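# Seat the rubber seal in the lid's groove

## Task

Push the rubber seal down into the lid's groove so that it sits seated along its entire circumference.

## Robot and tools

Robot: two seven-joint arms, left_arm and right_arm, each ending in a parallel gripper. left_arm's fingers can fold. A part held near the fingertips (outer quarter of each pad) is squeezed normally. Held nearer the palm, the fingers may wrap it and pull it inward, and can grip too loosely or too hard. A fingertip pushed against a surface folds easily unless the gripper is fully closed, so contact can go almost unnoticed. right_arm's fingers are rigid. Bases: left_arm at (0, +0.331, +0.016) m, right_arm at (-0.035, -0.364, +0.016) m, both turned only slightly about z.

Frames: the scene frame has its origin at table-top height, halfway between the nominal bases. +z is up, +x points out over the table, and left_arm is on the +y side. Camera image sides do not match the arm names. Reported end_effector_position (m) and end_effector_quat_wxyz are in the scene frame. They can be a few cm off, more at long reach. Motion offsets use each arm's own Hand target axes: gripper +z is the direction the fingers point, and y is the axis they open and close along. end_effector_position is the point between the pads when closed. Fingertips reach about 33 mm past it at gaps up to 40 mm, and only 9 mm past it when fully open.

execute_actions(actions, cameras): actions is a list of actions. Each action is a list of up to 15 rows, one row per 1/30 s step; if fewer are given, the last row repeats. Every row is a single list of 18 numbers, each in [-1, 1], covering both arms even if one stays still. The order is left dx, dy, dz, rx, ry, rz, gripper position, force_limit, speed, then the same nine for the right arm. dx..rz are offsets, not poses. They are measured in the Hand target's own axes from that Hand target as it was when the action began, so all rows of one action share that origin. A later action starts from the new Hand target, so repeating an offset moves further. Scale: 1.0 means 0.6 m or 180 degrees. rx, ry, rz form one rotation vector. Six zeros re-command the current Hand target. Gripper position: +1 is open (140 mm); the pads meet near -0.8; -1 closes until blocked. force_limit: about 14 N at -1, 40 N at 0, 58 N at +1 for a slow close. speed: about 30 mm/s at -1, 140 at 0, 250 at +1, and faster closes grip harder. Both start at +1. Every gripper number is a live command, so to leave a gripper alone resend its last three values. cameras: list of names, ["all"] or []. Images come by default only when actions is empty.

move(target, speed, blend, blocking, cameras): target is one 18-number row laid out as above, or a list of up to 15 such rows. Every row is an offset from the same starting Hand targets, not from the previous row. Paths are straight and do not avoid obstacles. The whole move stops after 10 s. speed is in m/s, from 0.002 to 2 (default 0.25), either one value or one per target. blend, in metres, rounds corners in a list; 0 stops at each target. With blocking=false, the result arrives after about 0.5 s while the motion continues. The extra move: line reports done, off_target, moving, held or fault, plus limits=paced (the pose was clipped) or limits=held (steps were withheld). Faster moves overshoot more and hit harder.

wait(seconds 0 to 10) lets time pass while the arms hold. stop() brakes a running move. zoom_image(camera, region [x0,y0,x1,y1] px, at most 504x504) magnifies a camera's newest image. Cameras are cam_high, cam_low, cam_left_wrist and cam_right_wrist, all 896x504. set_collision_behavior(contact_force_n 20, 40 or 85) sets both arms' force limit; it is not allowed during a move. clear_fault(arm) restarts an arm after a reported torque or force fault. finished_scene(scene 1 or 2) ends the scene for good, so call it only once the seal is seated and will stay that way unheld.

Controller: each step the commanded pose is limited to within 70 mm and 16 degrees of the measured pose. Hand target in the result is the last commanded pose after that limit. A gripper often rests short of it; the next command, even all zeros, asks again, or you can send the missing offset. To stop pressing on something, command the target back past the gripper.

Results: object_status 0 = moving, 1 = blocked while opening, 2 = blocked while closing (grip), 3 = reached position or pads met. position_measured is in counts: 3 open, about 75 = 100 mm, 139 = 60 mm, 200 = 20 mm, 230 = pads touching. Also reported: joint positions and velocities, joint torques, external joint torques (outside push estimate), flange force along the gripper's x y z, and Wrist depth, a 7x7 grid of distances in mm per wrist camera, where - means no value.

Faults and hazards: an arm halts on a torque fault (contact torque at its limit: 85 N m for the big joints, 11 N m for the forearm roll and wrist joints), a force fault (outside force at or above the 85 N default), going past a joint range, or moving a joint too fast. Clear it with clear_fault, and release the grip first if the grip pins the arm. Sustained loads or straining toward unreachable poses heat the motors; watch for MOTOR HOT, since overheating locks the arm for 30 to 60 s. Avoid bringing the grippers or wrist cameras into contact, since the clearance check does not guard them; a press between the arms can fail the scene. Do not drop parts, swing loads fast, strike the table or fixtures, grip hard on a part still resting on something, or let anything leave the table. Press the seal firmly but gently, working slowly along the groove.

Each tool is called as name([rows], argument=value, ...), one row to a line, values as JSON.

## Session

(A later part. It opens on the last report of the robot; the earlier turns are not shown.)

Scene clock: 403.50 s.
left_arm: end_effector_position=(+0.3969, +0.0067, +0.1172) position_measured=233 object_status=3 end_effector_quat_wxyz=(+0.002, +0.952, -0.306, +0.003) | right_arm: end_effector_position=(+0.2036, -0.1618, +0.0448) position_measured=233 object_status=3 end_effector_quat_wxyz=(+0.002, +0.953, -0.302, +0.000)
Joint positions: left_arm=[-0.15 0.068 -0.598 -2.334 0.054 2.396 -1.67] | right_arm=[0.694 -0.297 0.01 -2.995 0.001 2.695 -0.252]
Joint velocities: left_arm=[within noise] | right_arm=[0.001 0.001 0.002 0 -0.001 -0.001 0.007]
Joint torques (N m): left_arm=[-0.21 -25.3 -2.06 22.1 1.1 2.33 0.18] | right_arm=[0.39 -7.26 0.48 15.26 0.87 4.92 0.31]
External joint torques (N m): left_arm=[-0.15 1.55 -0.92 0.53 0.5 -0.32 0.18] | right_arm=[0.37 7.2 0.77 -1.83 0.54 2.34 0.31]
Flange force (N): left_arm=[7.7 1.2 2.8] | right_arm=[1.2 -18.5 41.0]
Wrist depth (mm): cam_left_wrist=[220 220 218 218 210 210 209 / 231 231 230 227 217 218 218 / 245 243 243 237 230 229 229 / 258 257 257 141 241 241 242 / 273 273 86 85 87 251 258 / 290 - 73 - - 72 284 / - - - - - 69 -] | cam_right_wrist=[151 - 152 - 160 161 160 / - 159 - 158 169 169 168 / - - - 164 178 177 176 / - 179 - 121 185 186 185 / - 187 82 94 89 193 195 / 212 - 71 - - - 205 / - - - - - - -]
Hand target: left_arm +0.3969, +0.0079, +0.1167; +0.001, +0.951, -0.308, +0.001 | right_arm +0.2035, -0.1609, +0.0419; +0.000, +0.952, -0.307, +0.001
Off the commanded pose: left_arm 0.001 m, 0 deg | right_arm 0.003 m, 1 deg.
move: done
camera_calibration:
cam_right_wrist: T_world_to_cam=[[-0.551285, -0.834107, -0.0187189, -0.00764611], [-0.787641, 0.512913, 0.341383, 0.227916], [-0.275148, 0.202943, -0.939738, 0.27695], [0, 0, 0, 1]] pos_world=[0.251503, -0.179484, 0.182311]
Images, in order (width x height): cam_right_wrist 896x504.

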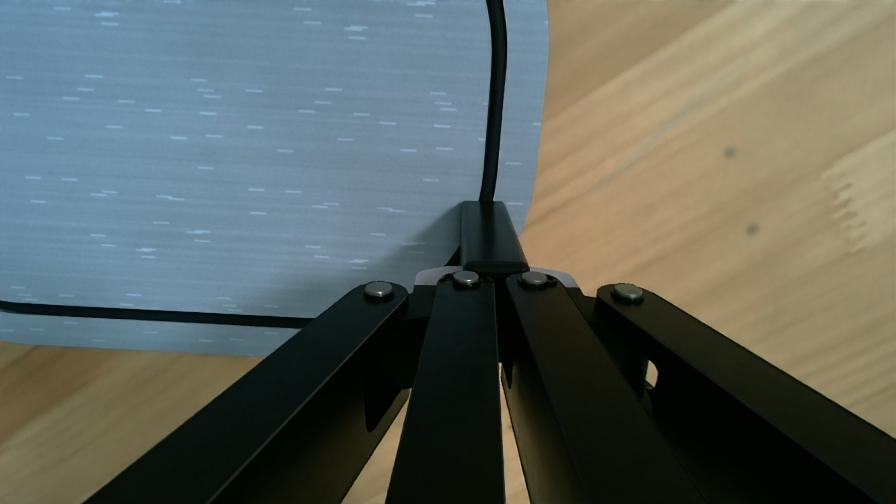

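move([
  [0,0,0,0,0,0,-1,-0.3,0,0,0,-0.0187,0,0,0,-1,-0.3,0],
  [0,0,0,0,0,0,-1,-0.3,0,-0.0217,-0.0107,-0.0187,0,0,0,-1,-0.3,0],
  [0,0,0,0,0,0,-1,-0.3,0,-0.0217,-0.0107,-0.0015,0,0,0,-1,-0.3,0],
  [0,0,0,0,0,0,-1,-0.3,0,-0.0217,-0.0107,-0.0187,0,0,0,-1,-0.3,0],
  [0,0,0,0,0,0,-1,-0.3,0,-0.0387,-0.025,-0.0187,0,0,0,-1,-0.3,0],
  [0,0,0,0,0,0,-1,-0.3,0,-0.0387,-0.025,-0.0015,0,0,0,-1,-0.3,0],
  [0,0,0,0,0,0,-1,-0.3,0,-0.0387,-0.025,-0.0187,0,0,0,-1,-0.3,0],
  [0,0,0,0,0,0,-1,-0.3,0,-0.0517,-0.0417,-0.0187,0,0,0,-1,-0.3,0],
  [0,0,0,0,0,0,-1,-0.3,0,-0.0517,-0.0417,-0.0015,0,0,0,-1,-0.3,0],
], speed=[0.05,0.05,0.03,0.05,0.05,0.03,0.05,0.05,0.03], blend=[0.003,0.003,0,0.003,0.003,0,0.003,0.003,0], cameras=["cam_right_wrist"])

zoom_image(camera="cam_right_wrist", region=[380, 20, 630, 250])

Scene clock: 416.73 s.
left_arm: end_effector_position=(+0.3969, +0.0067, +0.1172) position_measured=233 object_status=3 end_effector_quat_wxyz=(+0.002, +0.952, -0.306, +0.003) | right_arm: end_effector_position=(+0.1930, -0.1243, +0.0448) position_measured=233 object_status=3 end_effector_quat_wxyz=(+0.002, +0.953, -0.303, +0.000)
Joint positions: left_arm=[-0.15 0.068 -0.598 -2.334 0.054 2.396 -1.67] | right_arm=[0.733 -0.24 0.09 -2.938 0.045 2.694 -0.173]
Joint velocities: left_arm=[within noise] | right_arm=[0 0 -0.002 0 0 0.001 0.005]
Joint torques (N m): left_arm=[-0.18 -25.25 -2.03 22.07 1.12 2.33 0.2] | right_arm=[0.82 -10.67 0.7 16.18 0.76 4.43 0.26]
External joint torques (N m): left_arm=[-0.09 1.59 -0.85 0.56 0.51 -0.3 0.2] | right_arm=[0.86 5.59 1.36 -0.88 0.43 1.87 0.26]
Flange force (N): left_arm=[7.9 1.0 2.9] | right_arm=[-2.5 -14.4 29.6]
Wrist depth (mm): cam_left_wrist=[220 219 219 218 209 209 209 / 231 231 230 227 218 217 217 / 243 243 242 237 230 230 229 / 258 257 257 141 241 242 242 / 274 272 86 86 87 251 257 / 291 - 73 - - 72 284 / - - - - - 69 -] | cam_right_wrist=[- - 151 151 151 161 161 / - 160 - 158 160 168 169 / - - - 165 177 177 177 / - 177 - 125 185 186 186 / 201 200 83 94 89 193 196 / 212 - 71 - - - 205 / - - - - - - -]
Hand target: left_arm +0.3969, +0.0079, +0.1167; +0.001, +0.951, -0.308, +0.001 | right_arm +0.1930, -0.1225, +0.0427; +0.000, +0.952, -0.307, +0.001
Off the commanded pose: left_arm 0.001 m, 0 deg | right_arm 0.003 m, 1 deg.
move: done
camera_calibration:
cam_right_wrist: T_world_to_cam=[[-0.552813, -0.833114, -0.0178721, 0.0181517], [-0.786496, 0.514552, 0.341556, 0.200265], [-0.275359, 0.202873, -0.939691, 0.266456], [0, 0, 0, 1]] pos_world=[0.240913, -0.141981, 0.182309]
Images, in order (width x height): cam_right_wrist 896x504.

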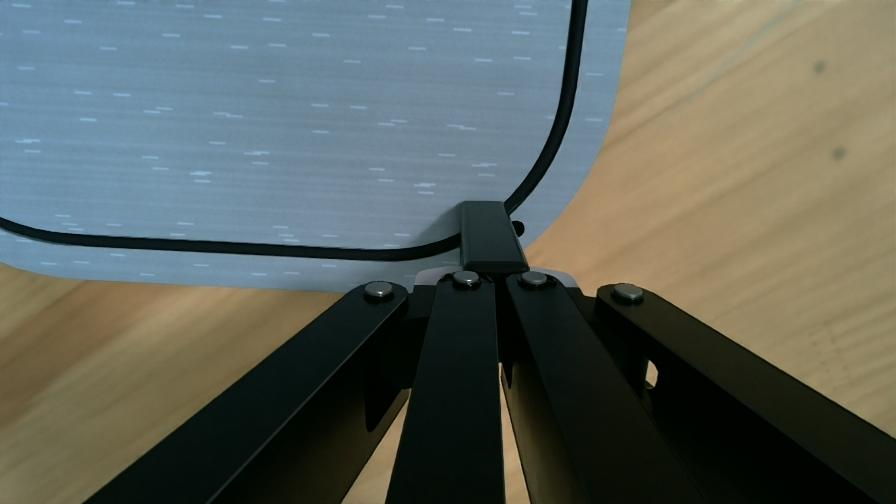

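Scaled by 2.016.

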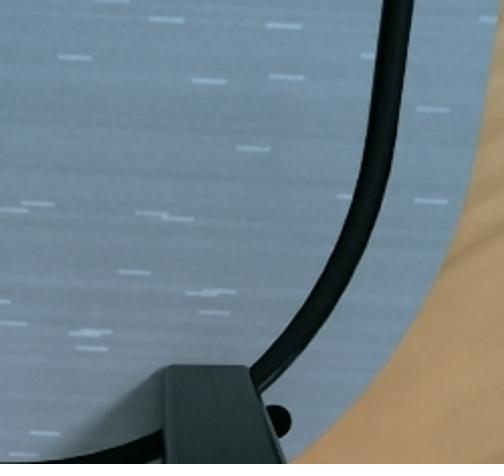

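move([
  [0,0,0,0,0,0,-1,-0.3,0,0,0,-0.0172,0,0,0,-1,-0.3,0],
  [0,0,0,0,0,0,-1,-0.3,0,-0.0107,-0.0185,-0.0172,0,0,0,-1,-0.3,0],
  [0,0,0,0,0,0,-1,-0.3,0,-0.0107,-0.0185,0,0,0,0,-1,-0.3,0],
  [0,0,0,0,0,0,-1,-0.3,0,-0.0107,-0.0185,-0.0172,0,0,0,-1,-0.3,0],
  [0,0,0,0,0,0,-1,-0.3,0,-0.018,-0.0435,-0.0172,0,0,0,-1,-0.3,0],
  [0,0,0,0,0,0,-1,-0.3,0,-0.018,-0.0435,0,0,0,0,-1,-0.3,0],
  [0,0,0,0,0,0,-1,-0.3,0,-0.018,-0.0435,-0.0172,0,0,0,-1,-0.3,0],
  [0,0,0,0,0,0,-1,-0.3,0,-0.0238,-0.069,-0.0172,0,0,0,-1,-0.3,0],
  [0,0,0,0,0,0,-1,-0.3,0,-0.0238,-0.069,0,0,0,0,-1,-0.3,0],
], speed=[0.05,0.05,0.03,0.05,0.05,0.03,0.05,0.05,0.03], blend=[0.003,0.003,0,0.003,0.003,0,0.003,0.003,0])

move([
  [0,0,0,0,0,0,-1,-0.3,0,0,0,-0.0172,0,0,0,-1,-0.3,0],
  [0,0,0,0,0,0,-1,-0.3,0,-0.0007,-0.027,-0.0172,0,0,0,-1,-0.3,0],
  [0,0,0,0,0,0,-1,-0.3,0,-0.0007,-0.027,0,0,0,0,-1,-0.3,0],
  [0,0,0,0,0,0,-1,-0.3,0,-0.0007,-0.027,-0.0172,0,0,0,-1,-0.3,0],
  [0,0,0,0,0,0,-1,-0.3,0,-0.0012,-0.055,-0.0172,0,0,0,-1,-0.3,0],
  [0,0,0,0,0,0,-1,-0.3,0,-0.0012,-0.055,0,0,0,0,-1,-0.3,0],
  [0,0,0,0,0,0,-1,-0.3,0,-0.0012,-0.055,-0.0172,0,0,0,-1,-0.3,0],
  [0,0,0,0,0,0,-1,-0.3,0,-0.0012,-0.08,-0.0172,0,0,0,-1,-0.3,0],
  [0,0,0,0,0,0,-1,-0.3,0,-0.0012,-0.08,0,0,0,0,-1,-0.3,0],
], speed=[0.05,0.05,0.03,0.05,0.05,0.03,0.05,0.05,0.03], blend=[0.003,0.003,0,0.003,0.003,0,0.003,0.003,0], cameras=["cam_right_wrist","cam_left_wrist"])

zoom_image(camera="cam_right_wrist", region=[440, 50, 896, 300])

Scene clock: 433.53 s.
left_arm: end_effector_position=(+0.3969, +0.0067, +0.1172) position_measured=233 object_status=3 end_effector_quat_wxyz=(+0.002, +0.952, -0.306, +0.003) | right_arm: end_effector_position=(+0.2042, -0.0821, +0.0445) position_measured=233 object_status=3 end_effector_quat_wxyz=(+0.003, +0.952, -0.305, -0.001)
Joint positions: left_arm=[-0.15 0.068 -0.598 -2.334 0.054 2.396 -1.67] | right_arm=[0.732 -0.13 0.143 -2.817 0.042 2.682 -0.114]
Joint velocities: left_arm=[within noise] | right_arm=[-0.002 0 0.001 0.001 -0.001 0 0.007]
Joint torques (N m): left_arm=[-0.21 -25.31 -2.06 22.11 1.1 2.33 0.19] | right_arm=[-0.52 -15.08 0.01 16.85 0.07 4.43 0.28]
External joint torques (N m): left_arm=[-0.15 1.65 -0.91 0.55 0.49 -0.32 0.19] | right_arm=[-0.56 5.23 0.48 -0.51 -0.25 1.85 0.28]
Flange force (N): left_arm=[8.1 1.2 3.0] | right_arm=[0.6 -12.3 25.0]
Wrist depth (mm): cam_left_wrist=[220 220 219 218 209 209 209 / 231 231 230 228 218 218 218 / 244 243 243 238 225 229 226 / 258 258 257 141 242 242 243 / 273 273 86 86 87 251 257 / 292 - 73 - - 72 238 / - - - - - 69 -] | cam_right_wrist=[153 152 151 150 148 151 161 / - 157 - 160 - 167 168 / - - - - - 177 177 / 190 191 190 126 187 186 186 / 200 199 83 95 89 193 196 / 212 - 71 - - - 205 / - - - - - - -]
Hand target: left_arm +0.3969, +0.0079, +0.1167; +0.001, +0.951, -0.308, +0.001 | right_arm +0.2056, -0.0805, +0.0427; +0.000, +0.952, -0.307, +0.001
Off the commanded pose: left_arm 0.001 m, 0 deg | right_arm 0.003 m, 0 deg.
move: done

Scene clock: 437.03 s.
left_arm: end_effector_position=(+0.3969, +0.0067, +0.1172) position_measured=233 object_status=3 end_effector_quat_wxyz=(+0.002, +0.952, -0.306, +0.003) | right_arm: end_effector_position=(+0.2315, -0.0424, +0.0444) position_measured=233 object_status=3 end_effector_quat_wxyz=(+0.002, +0.953, -0.304, -0.001)
Joint positions: left_arm=[-0.15 0.068 -0.598 -2.334 0.054 2.396 -1.67] | right_arm=[0.73 -0.007 0.148 -2.666 0.002 2.654 -0.075]
Joint velocities: left_arm=[within noise] | right_arm=[0.002 0.001 0.001 -0.001 -0.002 0.001 0.007]
Joint torques (N m): left_arm=[-0.21 -25.28 -2.03 22.06 1.12 2.33 0.22] | right_arm=[-0.24 -20.61 -0.12 17.34 0.03 4.05 0.19]
External joint torques (N m): left_arm=[-0.29 1.6 -1.02 0.48 0.51 -0.32 0.22] | right_arm=[-0.29 4.2 -0.15 -0.37 -0.31 1.49 0.19]
Flange force (N): left_arm=[7.7 1.4 3.0] | right_arm=[0.7 -8.4 17.4]
Wrist depth (mm): cam_left_wrist=[220 220 219 218 209 209 209 / 231 231 231 227 218 218 217 / 244 243 243 237 230 229 229 / 258 257 256 141 240 242 242 / 273 273 86 86 87 250 256 / 291 - 73 - - 72 284 / - - - - - 69 -] | cam_right_wrist=[- 151 152 150 - 150 150 / 163 158 - - - - 160 / 181 169 - - - - 176 / 190 189 190 126 175 186 186 / 200 200 83 93 89 193 196 / 212 - 71 - - - 205 / - - - - - - -]
Hand target: left_arm +0.3969, +0.0079, +0.1167; +0.001, +0.951, -0.308, +0.001 | right_arm +0.2331, -0.0412, +0.0427; +0.000, +0.952, -0.307, +0.001
Off the commanded pose: left_arm 0.001 m, 0 deg | right_arm 0.003 m, 0 deg.
move: done
camera_calibration:
cam_left_wrist: T_world_to_cam=[[-0.579737, -0.814769, -0.00751643, 0.249405], [-0.767568, 0.54301, 0.340558, 0.265418], [-0.273394, 0.203203, -0.940194, 0.365266], [0, 0, 0, 1]] pos_world=[0.448178, -0.0151403, 0.254905]
cam_right_wrist: T_world_to_cam=[[-0.554783, -0.831817, -0.0172236, 0.108205], [-0.784694, 0.516249, 0.343137, 0.188106], [-0.276536, 0.203882, -0.939127, 0.260341], [0, 0, 0, 1]] pos_world=[0.279629, -0.0601816, 0.181811]
Images, in order (width x height): cam_left_wrist 896x504, cam_right_wrist 896x504.

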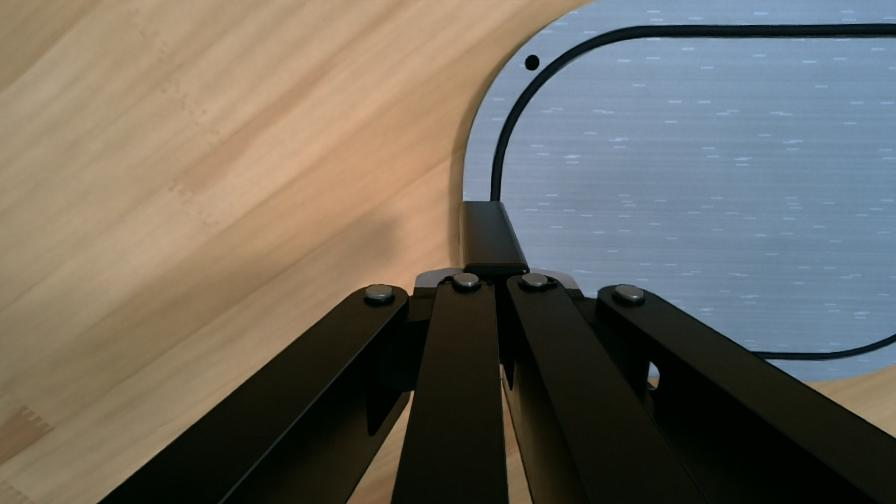

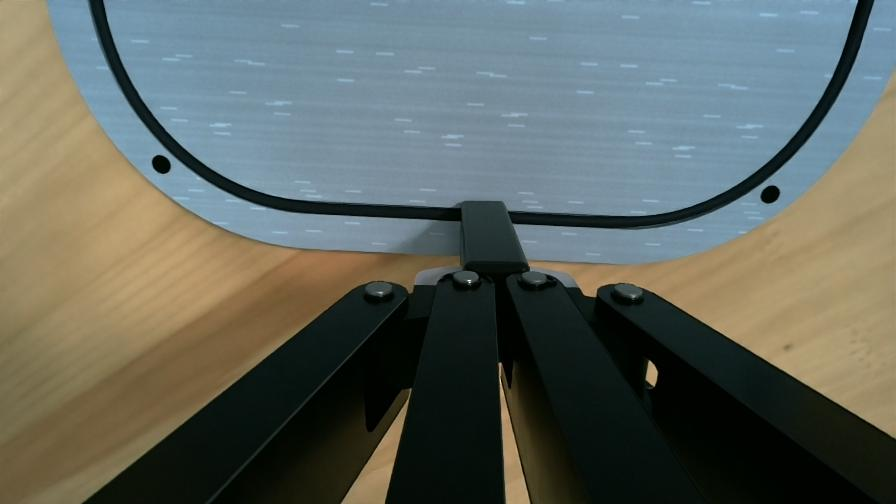

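Scaled by 1.105.

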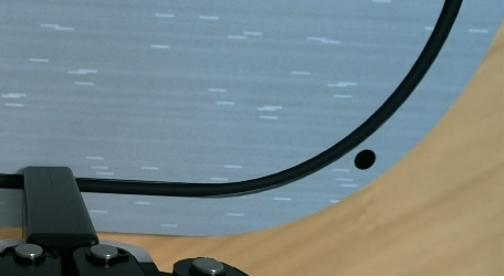

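move([
  [0.015,0.0222,0.0925,0,0,0,-1,-0.3,0,-0.02,0,-0.08,0,0,0,-1,-0.3,0],
  [0.015,0.0222,0.1103,0,0,0,-1,-0.3,0,-0.1,0.15,-0.12,0,0,0,-1,-0.3,0],
  [0.015,0.0222,0.0935,0,0,0,-1,-0.3,0,-0.1,0.15,-0.12,0,0,0,-1,-0.3,0],
  [0.0437,0.0278,0.0935,0,0,0,-1,-0.3,0,-0.1,0.15,-0.12,0,0,0,-1,-0.3,0],
  [0.0437,0.0278,0.1103,0,0,0,-1,-0.3,0,-0.1,0.15,-0.12,0,0,0,-1,-0.3,0],
  [0.0437,0.0278,0.0935,0,0,0,-1,-0.3,0,-0.1,0.15,-0.12,0,0,0,-1,-0.3,0],
  [0.065,0.037,0.0935,0,0,0,-1,-0.3,0,-0.1,0.15,-0.12,0,0,0,-1,-0.3,0],
  [0.065,0.037,0.1103,0,0,0,-1,-0.3,0,-0.1,0.15,-0.12,0,0,0,-1,-0.3,0],
], speed=[0.1,0.1,0.05,0.05,0.03,0.05,0.05,0.03], blend=[0.005,0,0.003,0.003,0,0.003,0.003,0], cameras=["cam_left_wrist","cam_right_wrist"])

zoom_image(camera="cam_right_wrist", region=[350, 0, 800, 260])

zoom_image(camera="cam_left_wrist", region=[400, 0, 700, 240])

Scene clock: 465.77 s.
left_arm: end_effector_position=(+0.4156, -0.0336, +0.0554) position_measured=233 object_status=3 end_effector_quat_wxyz=(+0.000, +0.951, -0.310, +0.002) | right_arm: end_effector_position=(+0.1329, -0.0787, +0.1147) position_measured=233 object_status=3 end_effector_quat_wxyz=(-0.001, +0.953, -0.303, +0.002)
Joint positions: left_arm=[-0.272 0.319 -0.509 -2.21 0.254 2.479 -1.837] | right_arm=[0.852 -0.49 0.217 -2.899 0.148 2.416 -0.022]
Joint velocities: left_arm=[-0.001 0 0.001 0 0 -0.001 -0.006] | right_arm=[within noise]
Joint torques (N m): left_arm=[-0.27 -26.96 -3.75 19.25 1.42 4.07 -0.01] | right_arm=[-0.19 -11.7 -2.32 20.32 0.86 2.36 0.3]
External joint torques (N m): left_arm=[-0.31 7.64 0.85 -0.89 0.87 1.44 0] | right_arm=[-0.23 -0.24 0.03 -0.82 0.37 -0.22 0.3]
Flange force (N): left_arm=[15.7 2.3 22.4] | right_arm=[-0.5 3.5 -0.6]
Wrist depth (mm): cam_left_wrist=[164 163 162 162 161 161 160 / 173 171 171 170 161 158 158 / 181 181 180 176 166 166 165 / 193 191 190 173 175 176 175 / 204 203 86 86 87 182 185 / 217 - 73 - - 72 194 / - - - - - 69 -] | cam_right_wrist=[220 - - 217 224 223 222 / 240 239 239 236 234 233 233 / 251 250 248 247 245 245 243 / 264 262 261 139 257 257 256 / 278 276 83 94 89 265 269 / 294 - 71 - - - 280 / - - - - - - -]
Hand target: left_arm +0.4155, -0.0331, +0.0506; +0.001, +0.951, -0.308, +0.001 | right_arm +0.1317, -0.0791, +0.1146; +0.000, +0.952, -0.307, +0.001
Off the commanded pose: left_arm 0.005 m, 0 deg | right_arm 0.001 m, 1 deg.
move: off_target (left_arm)
camera_calibration:
cam_left_wrist: T_world_to_cam=[[-0.586314, -0.810004, -0.0113769, 0.230068], [-0.763311, 0.547704, 0.342603, 0.320994], [-0.271278, 0.209557, -0.939412, 0.319841], [0, 0, 0, 1]] pos_world=[0.466676, -0.056478, 0.193107]
cam_right_wrist: T_world_to_cam=[[-0.551848, -0.833591, -0.0242874, 0.0247064], [-0.788764, 0.512273, 0.339748, 0.106089], [-0.270769, 0.206646, -0.940203, 0.306069], [0, 0, 0, 1]] pos_world=[0.180187, -0.0969994, 0.252323]
Images, in order (width x height): cam_left_wrist 896x504, cam_right_wrist 896x504.

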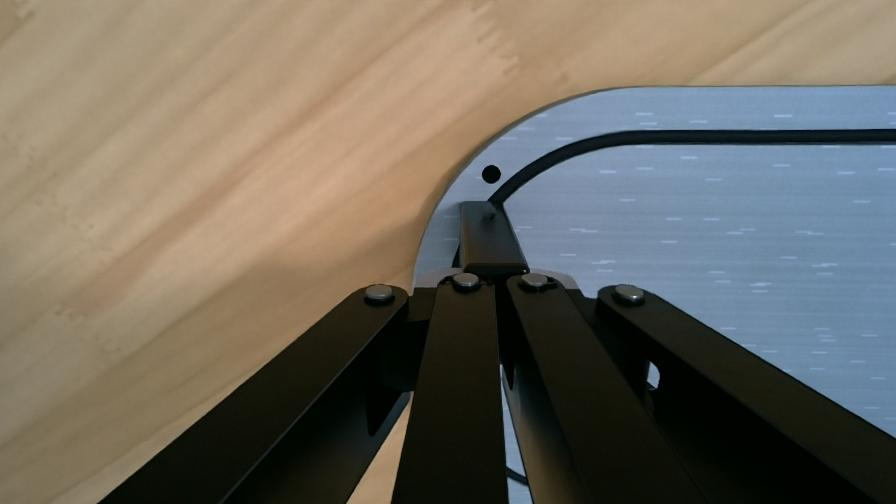

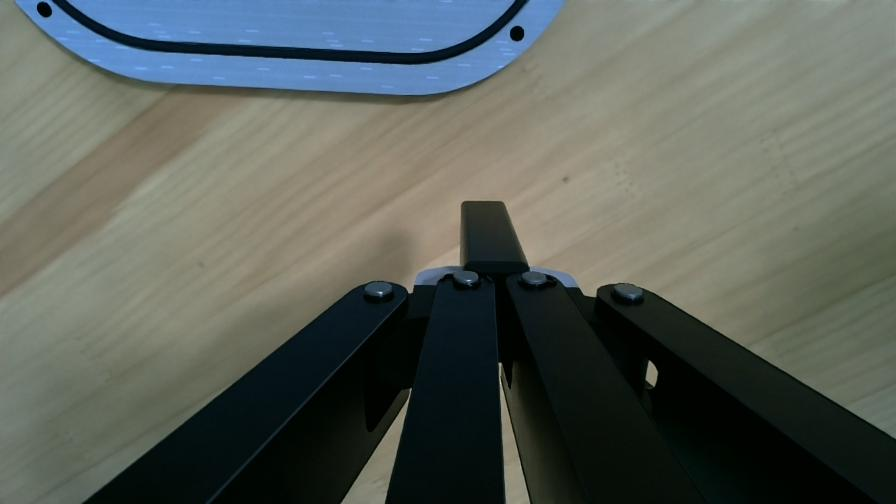

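Scaled by 1.120.

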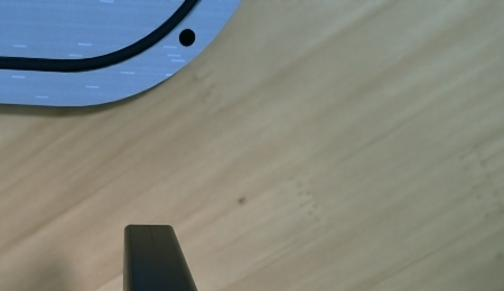

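Scaled by 1.680.

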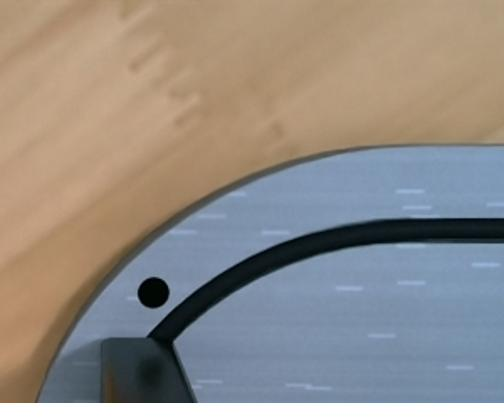

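move([
  [0,0,-0.0172,0,0,0,-1,-0.3,0,0,0,0,0,0,0,-1,-0.3,0],
  [0.0168,0.0107,-0.0172,0,0,0,-1,-0.3,0,0,0,0,0,0,0,-1,-0.3,0],
  [0.0168,0.0107,0.0017,0,0,0,-1,-0.3,0,0,0,0,0,0,0,-1,-0.3,0],
  [0.0168,0.0107,-0.0172,0,0,0,-1,-0.3,0,0,0,0,0,0,0,-1,-0.3,0],
  [0.0332,0.0323,-0.0172,0,0,0,-1,-0.3,0,0,0,0,0,0,0,-1,-0.3,0],
  [0.0332,0.0323,0.0017,0,0,0,-1,-0.3,0,0,0,0,0,0,0,-1,-0.3,0],
  [0.0332,0.0323,-0.0172,0,0,0,-1,-0.3,0,0,0,0,0,0,0,-1,-0.3,0],
  [0.048,0.0605,-0.0172,0,0,0,-1,-0.3,0,0,0,0,0,0,0,-1,-0.3,0],
  [0.048,0.0605,0.0017,0,0,0,-1,-0.3,0,0,0,0,0,0,0,-1,-0.3,0],
], speed=[0.05,0.05,0.03,0.05,0.05,0.03,0.05,0.05,0.03], blend=[0.003,0.003,0,0.003,0.003,0,0.003,0.003,0], cameras=["cam_left_wrist"])

zoom_image(camera="cam_left_wrist", region=[350, 150, 750, 350])

Scene clock: 476.80 s.
left_arm: end_effector_position=(+0.4179, -0.0806, +0.0560) position_measured=233 object_status=3 end_effector_quat_wxyz=(+0.000, +0.951, -0.310, +0.003) | right_arm: end_effector_position=(+0.1329, -0.0787, +0.1147) position_measured=233 object_status=3 end_effector_quat_wxyz=(-0.001, +0.953, -0.303, +0.002)
Joint positions: left_arm=[-0.375 0.4 -0.477 -2.083 0.279 2.429 -1.906] | right_arm=[0.852 -0.49 0.217 -2.899 0.148 2.416 -0.022]
Joint velocities: left_arm=[-0.002 0.001 0 -0.001 -0.002 0.001 -0.008] | right_arm=[within noise]
Joint torques (N m): left_arm=[-0.25 -29.3 -4.28 19.07 1.55 4.25 -0.14] | right_arm=[-0.29 -11.68 -2.36 20.28 0.87 2.35 0.29]
External joint torques (N m): left_arm=[-0.18 8.74 1.31 -1.58 0.96 1.62 -0.14] | right_arm=[-0.31 -0.25 -0.01 -0.8 0.37 -0.22 0.29]
Flange force (N): left_arm=[14.8 3.0 23.3] | right_arm=[-0.3 3.4 -0.7]
Wrist depth (mm): cam_left_wrist=[164 163 163 162 161 160 160 / 173 172 171 170 169 168 168 / 182 181 181 176 174 169 169 / 192 192 189 141 174 175 175 / 204 203 86 86 87 182 185 / 218 - 73 - - 72 194 / - - - - - 69 -] | cam_right_wrist=[220 - 215 - 224 223 222 / 239 239 238 236 234 233 232 / 251 250 249 247 246 245 243 / 264 264 261 139 256 257 255 / 279 277 83 94 89 266 269 / 294 - 71 - - - 280 / - - - - - - -]
Hand target: left_arm +0.4176, -0.0794, +0.0497; +0.001, +0.951, -0.308, +0.001 | right_arm +0.1317, -0.0791, +0.1146; +0.000, +0.952, -0.307, +0.001
Off the commanded pose: left_arm 0.006 m, 0 deg | right_arm 0.001 m, 1 deg.
move: off_target (left_arm)
camera_calibration:
cam_left_wrist: T_world_to_cam=[[-0.5868, -0.809661, -0.0107378, 0.193539], [-0.763185, 0.548588, 0.341467, 0.348272], [-0.270582, 0.208567, -0.939833, 0.330435], [0, 0, 0, 1]] pos_world=[0.468774, -0.103275, 0.193708]
Images, in order (width x height): cam_left_wrist 896x504.

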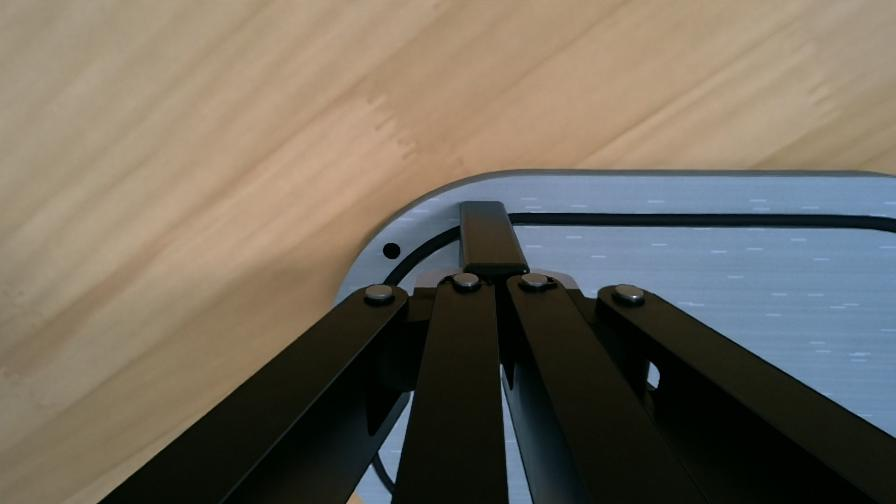

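Scaled by 1.260.

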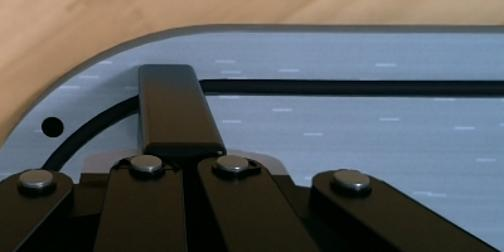

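move([
  [0,0,-0.0172,0,0,0,-1,-0.3,0,0,0,0,0,0,0,-1,-0.3,0],
  [0.0055,0.0245,-0.0172,0,0,0,-1,-0.3,0,0,0,0,0,0,0,-1,-0.3,0],
  [0.0055,0.0245,0.0017,0,0,0,-1,-0.3,0,0,0,0,0,0,0,-1,-0.3,0],
  [0.0055,0.0245,-0.0172,0,0,0,-1,-0.3,0,0,0,0,0,0,0,-1,-0.3,0],
  [0.0077,0.0513,-0.0172,0,0,0,-1,-0.3,0,0,0,0,0,0,0,-1,-0.3,0],
  [0.0077,0.0513,0.0017,0,0,0,-1,-0.3,0,0,0,0,0,0,0,-1,-0.3,0],
  [0.0077,0.0513,-0.0172,0,0,0,-1,-0.3,0,0,0,0,0,0,0,-1,-0.3,0],
  [0.0077,0.077,-0.0172,0,0,0,-1,-0.3,0,0,0,0,0,0,0,-1,-0.3,0],
  [0.0077,0.077,0.0017,0,0,0,-1,-0.3,0,0,0,0,0,0,0,-1,-0.3,0],
], speed=[0.05,0.05,0.03,0.05,0.05,0.03,0.05,0.05,0.03], blend=[0.003,0.003,0,0.003,0.003,0,0.003,0.003,0])

move([
  [0,0,-0.0172,0,0,0,-1,-0.3,0,0,0,0,0,0,0,-1,-0.3,0],
  [0,0.025,-0.0172,0,0,0,-1,-0.3,0,0,0,0,0,0,0,-1,-0.3,0],
  [0,0.025,0,0,0,0,-1,-0.3,0,0,0,0,0,0,0,-1,-0.3,0],
  [0,0.025,-0.0172,0,0,0,-1,-0.3,0,0,0,0,0,0,0,-1,-0.3,0],
  [0,0.05,-0.0172,0,0,0,-1,-0.3,0,0,0,0,0,0,0,-1,-0.3,0],
  [0,0.05,0,0,0,0,-1,-0.3,0,0,0,0,0,0,0,-1,-0.3,0],
], speed=[0.05,0.05,0.03,0.05,0.05,0.03], blend=[0.003,0.003,0,0.003,0.003,0], cameras=["cam_left_wrist","cam_high"])

zoom_image(camera="cam_left_wrist", region=[250, 100, 500, 350])

zoom_image(camera="cam_left_wrist", region=[500, 100, 896, 350])

Scene clock: 493.13 s.
left_arm: end_effector_position=(+0.3938, -0.1204, +0.0561) position_measured=233 object_status=3 end_effector_quat_wxyz=(+0.000, +0.951, -0.311, +0.002) | right_arm: end_effector_position=(+0.1329, -0.0787, +0.1147) position_measured=233 object_status=3 end_effector_quat_wxyz=(-0.001, +0.953, -0.303, +0.002)
Joint positions: left_arm=[-0.474 0.431 -0.459 -2.032 0.283 2.406 -1.982] | right_arm=[0.852 -0.49 0.217 -2.899 0.148 2.416 -0.022]
Joint velocities: left_arm=[-0.001 0.001 0 0 0.001 -0.001 -0.005] | right_arm=[within noise]
Joint torques (N m): left_arm=[-0.07 -29.4 -4.05 19.41 1.66 4.75 -0.08] | right_arm=[-0.27 -11.62 -2.25 20.33 0.87 2.35 0.28]
External joint torques (N m): left_arm=[-0.12 10.15 1.67 -1.56 1.05 2.12 -0.08] | right_arm=[-0.23 -0.21 0.16 -0.73 0.37 -0.22 0.28]
Flange force (N): left_arm=[17.3 4.5 26.3] | right_arm=[-0.7 3.1 -0.6]
Wrist depth (mm): cam_left_wrist=[164 163 162 162 161 160 159 / 173 172 171 170 169 168 167 / 182 182 178 175 175 174 175 / 193 192 179 172 175 175 175 / 205 202 86 86 87 181 184 / 219 - 73 - - 72 193 / - - - - - 69 -] | cam_right_wrist=[229 - 216 - 224 223 222 / 239 239 239 236 234 234 232 / 251 250 248 246 246 245 243 / 264 263 261 139 257 257 255 / 279 277 83 94 89 265 269 / 295 - 71 - - - 281 / - - - - - - -]
Hand target: left_arm +0.3942, -0.1196, +0.0488; +0.001, +0.951, -0.308, +0.001 | right_arm +0.1317, -0.0791, +0.1146; +0.000, +0.952, -0.307, +0.001
Off the commanded pose: left_arm 0.007 m, 0 deg | right_arm 0.001 m, 1 deg.
move: off_target (left_arm)

Scene clock: 495.50 s.
left_arm: end_effector_position=(+0.3774, -0.1455, +0.0563) position_measured=233 object_status=3 end_effector_quat_wxyz=(+0.001, +0.951, -0.310, +0.003) | right_arm: end_effector_position=(+0.1329, -0.0787, +0.1147) position_measured=233 object_status=3 end_effector_quat_wxyz=(-0.001, +0.953, -0.303, +0.002)
Joint positions: left_arm=[-0.536 0.449 -0.447 -2.002 0.283 2.398 -2.028] | right_arm=[0.852 -0.49 0.217 -2.899 0.148 2.416 -0.022]
Joint velocities: left_arm=[0 0 0.001 0.001 0 0.001 -0.005] | right_arm=[within noise]
Joint torques (N m): left_arm=[-0.41 -30.9 -4.52 19 1.48 4.25 -0.16] | right_arm=[-0.22 -11.59 -2.29 20.32 0.86 2.36 0.29]
External joint torques (N m): left_arm=[-0.43 9.46 1.3 -2.08 0.86 1.62 -0.16] | right_arm=[-0.21 -0.15 0.09 -0.78 0.37 -0.22 0.29]
Flange force (N): left_arm=[13.7 5.0 23.4] | right_arm=[-0.6 3.0 -0.4]
Wrist depth (mm): cam_left_wrist=[165 164 163 162 161 160 160 / 173 172 171 170 169 168 167 / 182 181 177 175 175 175 176 / 193 183 178 173 176 174 184 / 205 190 86 86 87 181 193 / 218 - 73 - - 72 207 / - - - - - 69 -] | cam_right_wrist=[219 216 215 214 224 223 221 / 240 239 240 236 235 234 232 / 251 250 248 246 246 244 243 / 264 262 261 139 256 257 256 / 279 276 83 94 89 265 269 / 295 - 71 - - - 280 / - - - - - - -]
Hand target: left_arm +0.3766, -0.1439, +0.0488; +0.001, +0.951, -0.308, +0.001 | right_arm +0.1317, -0.0791, +0.1146; +0.000, +0.952, -0.307, +0.001
Off the commanded pose: left_arm 0.008 m, 0 deg | right_arm 0.001 m, 1 deg.
move: off_target (left_arm)
camera_calibration:
cam_left_wrist: T_world_to_cam=[[-0.586662, -0.809773, -0.00978339, 0.117075], [-0.763644, 0.549141, 0.339546, 0.353297], [-0.269583, 0.20667, -0.940538, 0.33271], [0, 0, 0, 1]] pos_world=[0.42817, -0.167967, 0.194111]
Images, in order (width x height): cam_high 896x504, cam_left_wrist 896x504.

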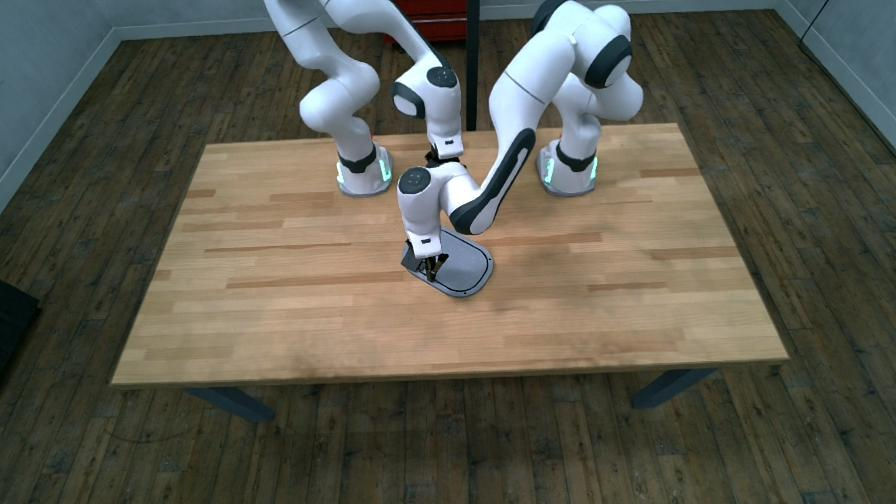

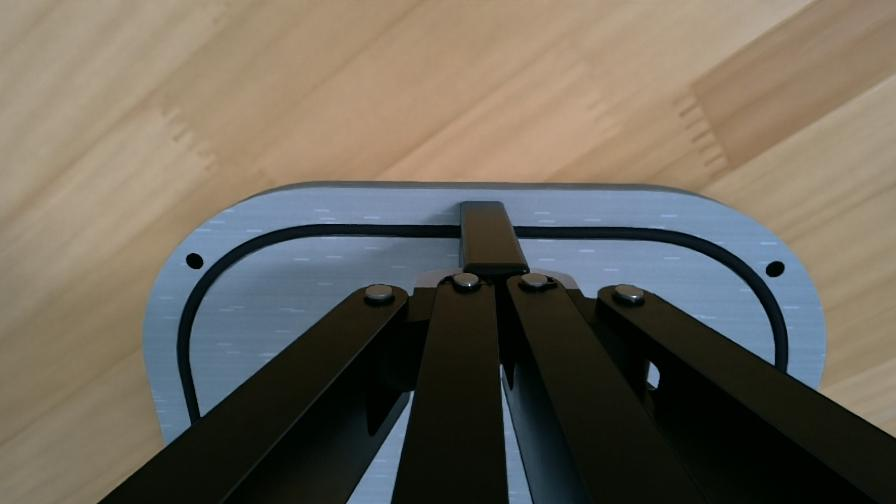

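Scaled by 2.016.

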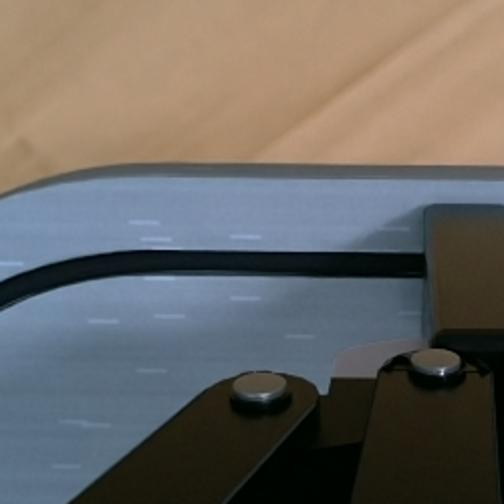

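Scaled by 1.273.

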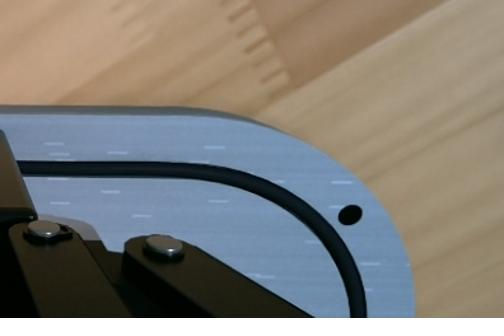

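move([
  [0,0,-0.06,0,0,0,-1,-0.3,0,0,0,0,0,0,0,-1,-0.3,0],
  [0.02,-0.35,-0.15,0,0,0,-1,-0.3,0,0,0.1,0,0,0,0,-1,-0.3,0],
  [0.02,-0.35,-0.15,0,0,0,-1,-0.3,0,0.24,0.18,0.04,0,0,0,-1,-0.3,0],
], speed=[0.08,0.15,0.15], blend=[0.01,0.02,0], cameras=["all"])

zoom_image(camera="cam_right_wrist", region=[400, 0, 700, 240])

zoom_image(camera="cam_high", region=[370, 180, 550, 310])

Scene clock: 512.00 s.
left_arm: end_effector_position=(+0.5096, +0.0190, +0.1381) position_measured=233 object_status=3 end_effector_quat_wxyz=(+0.001, +0.952, -0.307, +0.002) | right_arm: end_effector_position=(+0.1859, -0.2502, +0.0915) position_measured=233 object_status=3 end_effector_quat_wxyz=(+0.051, +0.947, -0.313, -0.049)
Joint positions: left_arm=[-0.148 0.282 -0.49 -2.001 0.168 2.248 -1.608] | right_arm=[0.506 -0.586 -0.039 -3.021 -0.03 2.294 -0.435]
Joint velocities: left_arm=[within noise] | right_arm=[0.001 0 -0.001 0 -0.002 0 -0.007]
Joint torques (N m): left_arm=[-0.19 -35.42 -5.33 23.54 0.52 2.32 0.21] | right_arm=[0.27 -7.2 -0.73 19.97 0.19 2.32 -0.31]
External joint torques (N m): left_arm=[-0.25 1.27 -1.32 0.56 -0.17 -0.34 0.21] | right_arm=[0.27 0.78 -0.59 -0.57 -0.31 0.11 -0.32]
Flange force (N): left_arm=[5.7 0.2 0.0] | right_arm=[2.5 -1.6 3.4]
Wrist depth (mm): cam_left_wrist=[923 239 236 236 235 235 235 / 255 249 248 247 247 247 246 / 263 262 262 261 261 255 253 / 278 278 276 141 269 262 261 / 296 294 86 86 87 272 276 / 311 - 73 - - 72 290 / - - - - - 69 -] | cam_right_wrist=[- 181 193 199 205 211 217 / - - 203 211 216 223 230 / 191 - 214 221 230 237 245 / - - 229 139 242 253 254 / - - 82 94 89 260 234 / 245 - 71 - - - 209 / - - - - - - -]
Hand target: left_arm +0.5094, +0.0194, +0.1385; +0.001, +0.951, -0.308, +0.001 | right_arm +0.1854, -0.2509, +0.0908; +0.000, +0.952, -0.307, +0.001
Off the commanded pose: left_arm 0.001 m, 0 deg | right_arm 0.001 m, 8 deg.
joint sent to its limit (right arm) — joint 4 (elbow), lower limit, where the elbow is as bent as it goes. The joint targets are off in orientation, not in position.
move: off_target (right_arm)
camera_calibration:
cam_left_wrist: T_world_to_cam=[[-0.58136, -0.81359, -0.00952597, 0.325969], [-0.766411, 0.543642, 0.34215, 0.337355], [-0.273191, 0.206213, -0.939597, 0.412971], [0, 0, 0, 1]] pos_world=[0.560879, -0.0033554, 0.275705]
cam_right_wrist: T_world_to_cam=[[-0.56573, -0.818242, 0.102129, -0.0946743], [-0.729418, 0.554344, 0.400814, 0.237513], [-0.384578, 0.152258, -0.910449, 0.338848], [0, 0, 0, 1]] pos_world=[0.249999, -0.260723, 0.222974]

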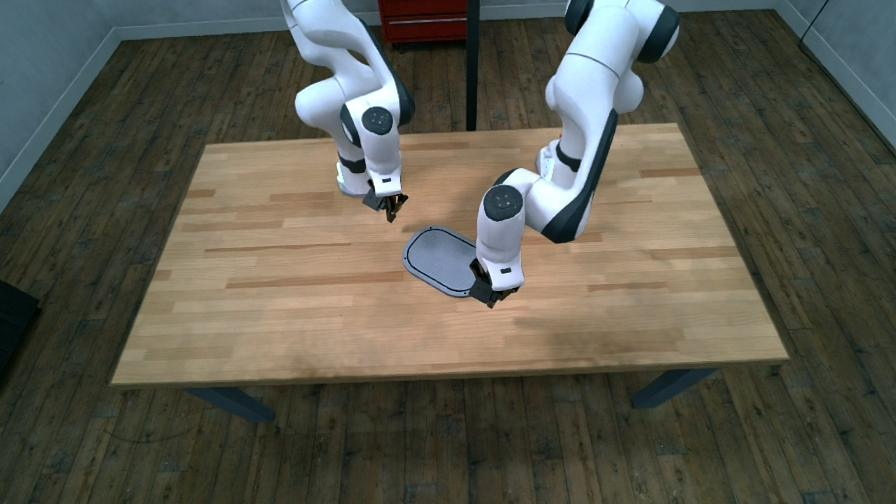

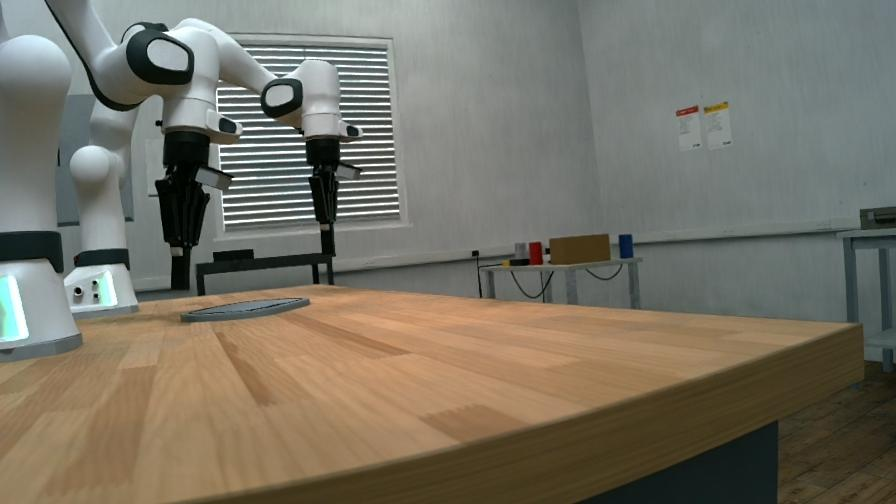

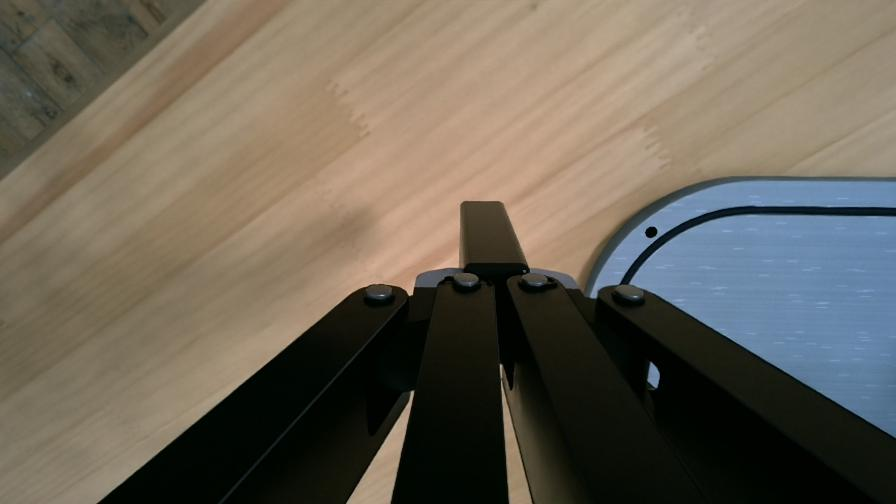

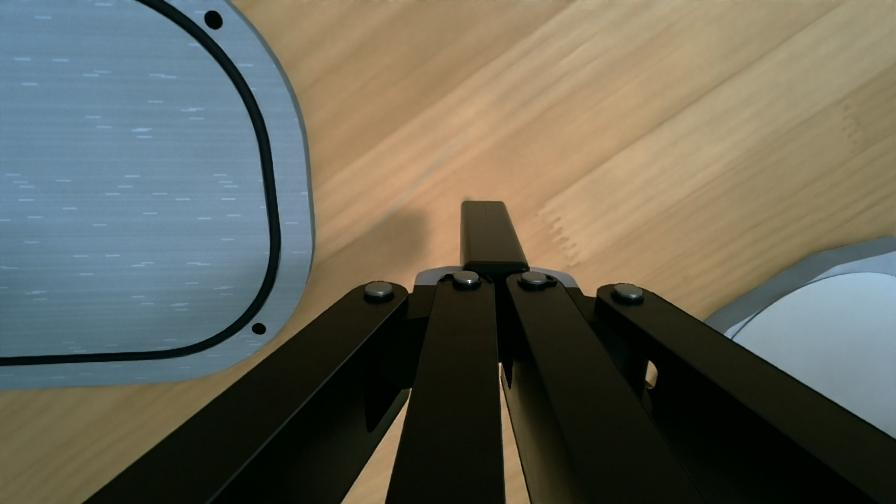

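Scaled by 1.680.

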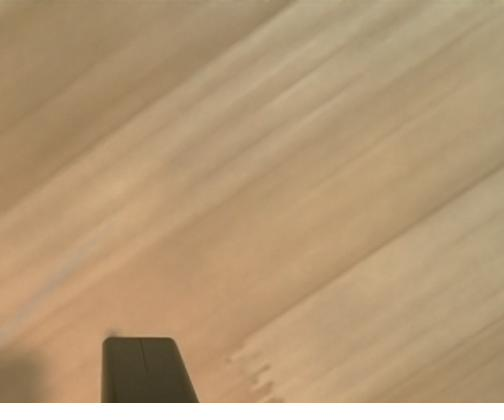

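Scaled by 2.800.

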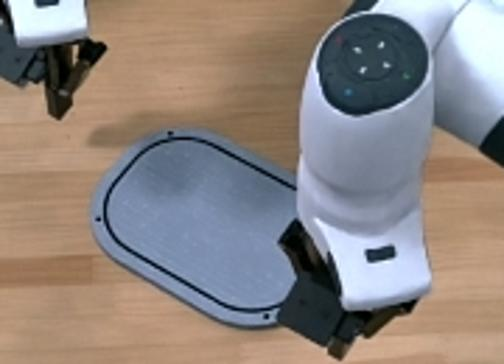

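move(target=[0,0,0,0,0,0,-1,-0.3,0,0.023,-0.15,-0.05,0,0,0,-1,-0.3,0], speed=0.15, cameras=["cam_right_wrist","cam_high"])

zoom_image(camera="cam_right_wrist", region=[150, 0, 600, 250])

Scene clock: 517.37 s.
left_arm: end_effector_position=(+0.5096, +0.0190, +0.1381) position_measured=233 object_status=3 end_effector_quat_wxyz=(+0.001, +0.952, -0.307, +0.002) | right_arm: end_effector_position=(+0.2482, -0.1870, +0.1205) position_measured=233 object_status=3 end_effector_quat_wxyz=(+0.002, +0.954, -0.301, +0.000)
Joint positions: left_arm=[-0.148 0.282 -0.49 -2.001 0.168 2.248 -1.608] | right_arm=[0.55 -0.481 0.01 -2.882 0.002 2.399 -0.4]
Joint velocities: left_arm=[within noise] | right_arm=[0 -0.001 0 0 -0.002 0.003 0.007]
Joint torques (N m): left_arm=[-0.18 -35.46 -5.28 23.47 0.51 2.31 0.22] | right_arm=[-0.39 -11.35 -0.23 21.44 0.93 2.7 0.35]
External joint torques (N m): left_arm=[0.03 0.96 -1.07 0.7 -0.17 -0.33 0.21] | right_arm=[-0.36 0.94 0.3 0.05 0.41 0.1 0.35]
Flange force (N): left_arm=[5.2 -0.2 -0.6] | right_arm=[0.4 -3.9 2.8]
Wrist depth (mm): cam_left_wrist=[910 239 237 236 235 234 234 / 254 249 248 248 246 247 246 / 263 262 263 261 261 255 252 / 278 278 277 141 270 263 262 / 295 294 86 86 87 272 277 / 311 - 73 - - 72 290 / - - - - - 69 -] | cam_right_wrist=[223 217 - 226 230 229 228 / - - - 229 241 239 239 / - - - - 252 252 251 / 255 254 - 126 262 265 263 / 284 - 82 95 89 272 277 / 297 - 71 - - - 274 / - - - - - - -]
Hand target: left_arm +0.5094, +0.0194, +0.1385; +0.001, +0.951, -0.308, +0.001 | right_arm +0.2492, -0.1859, +0.1208; +0.000, +0.952, -0.307, +0.001
Off the commanded pose: left_arm 0.001 m, 0 deg | right_arm 0.001 m, 1 deg.
move: done
camera_calibration:
cam_right_wrist: T_world_to_cam=[[-0.549318, -0.835403, -0.0187239, -0.00337506], [-0.788941, 0.511123, 0.341066, 0.250248], [-0.275358, 0.202126, -0.939853, 0.365402], [0, 0, 0, 1]] pos_world=[0.296193, -0.204584, 0.25801]
Images, in order (width x height): cam_high 896x504, cam_right_wrist 896x504.

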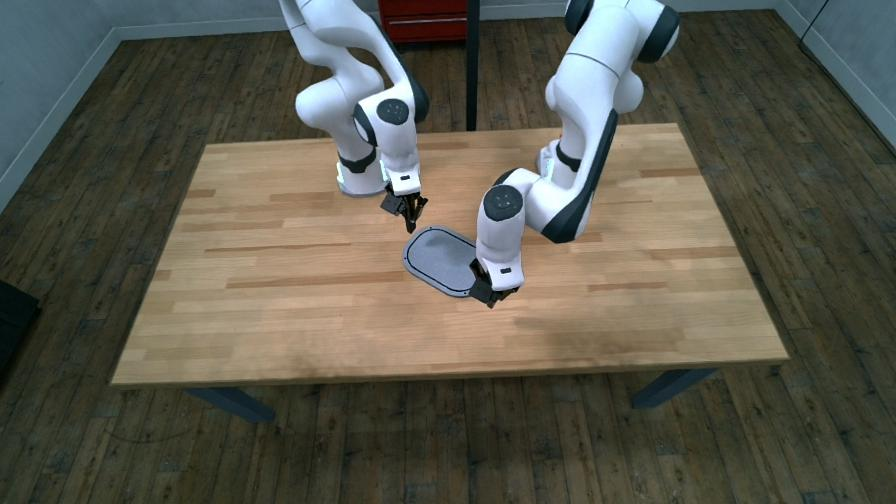

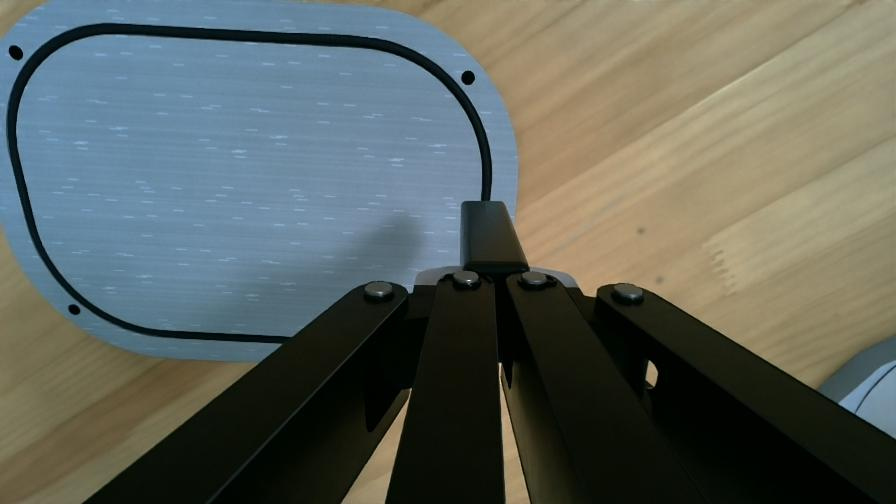

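Scaled by 1.120.

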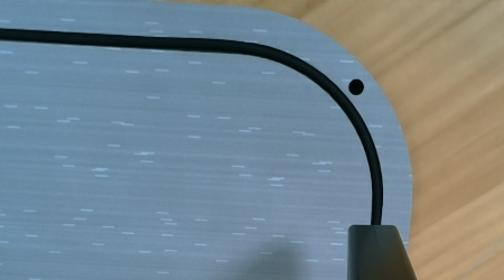

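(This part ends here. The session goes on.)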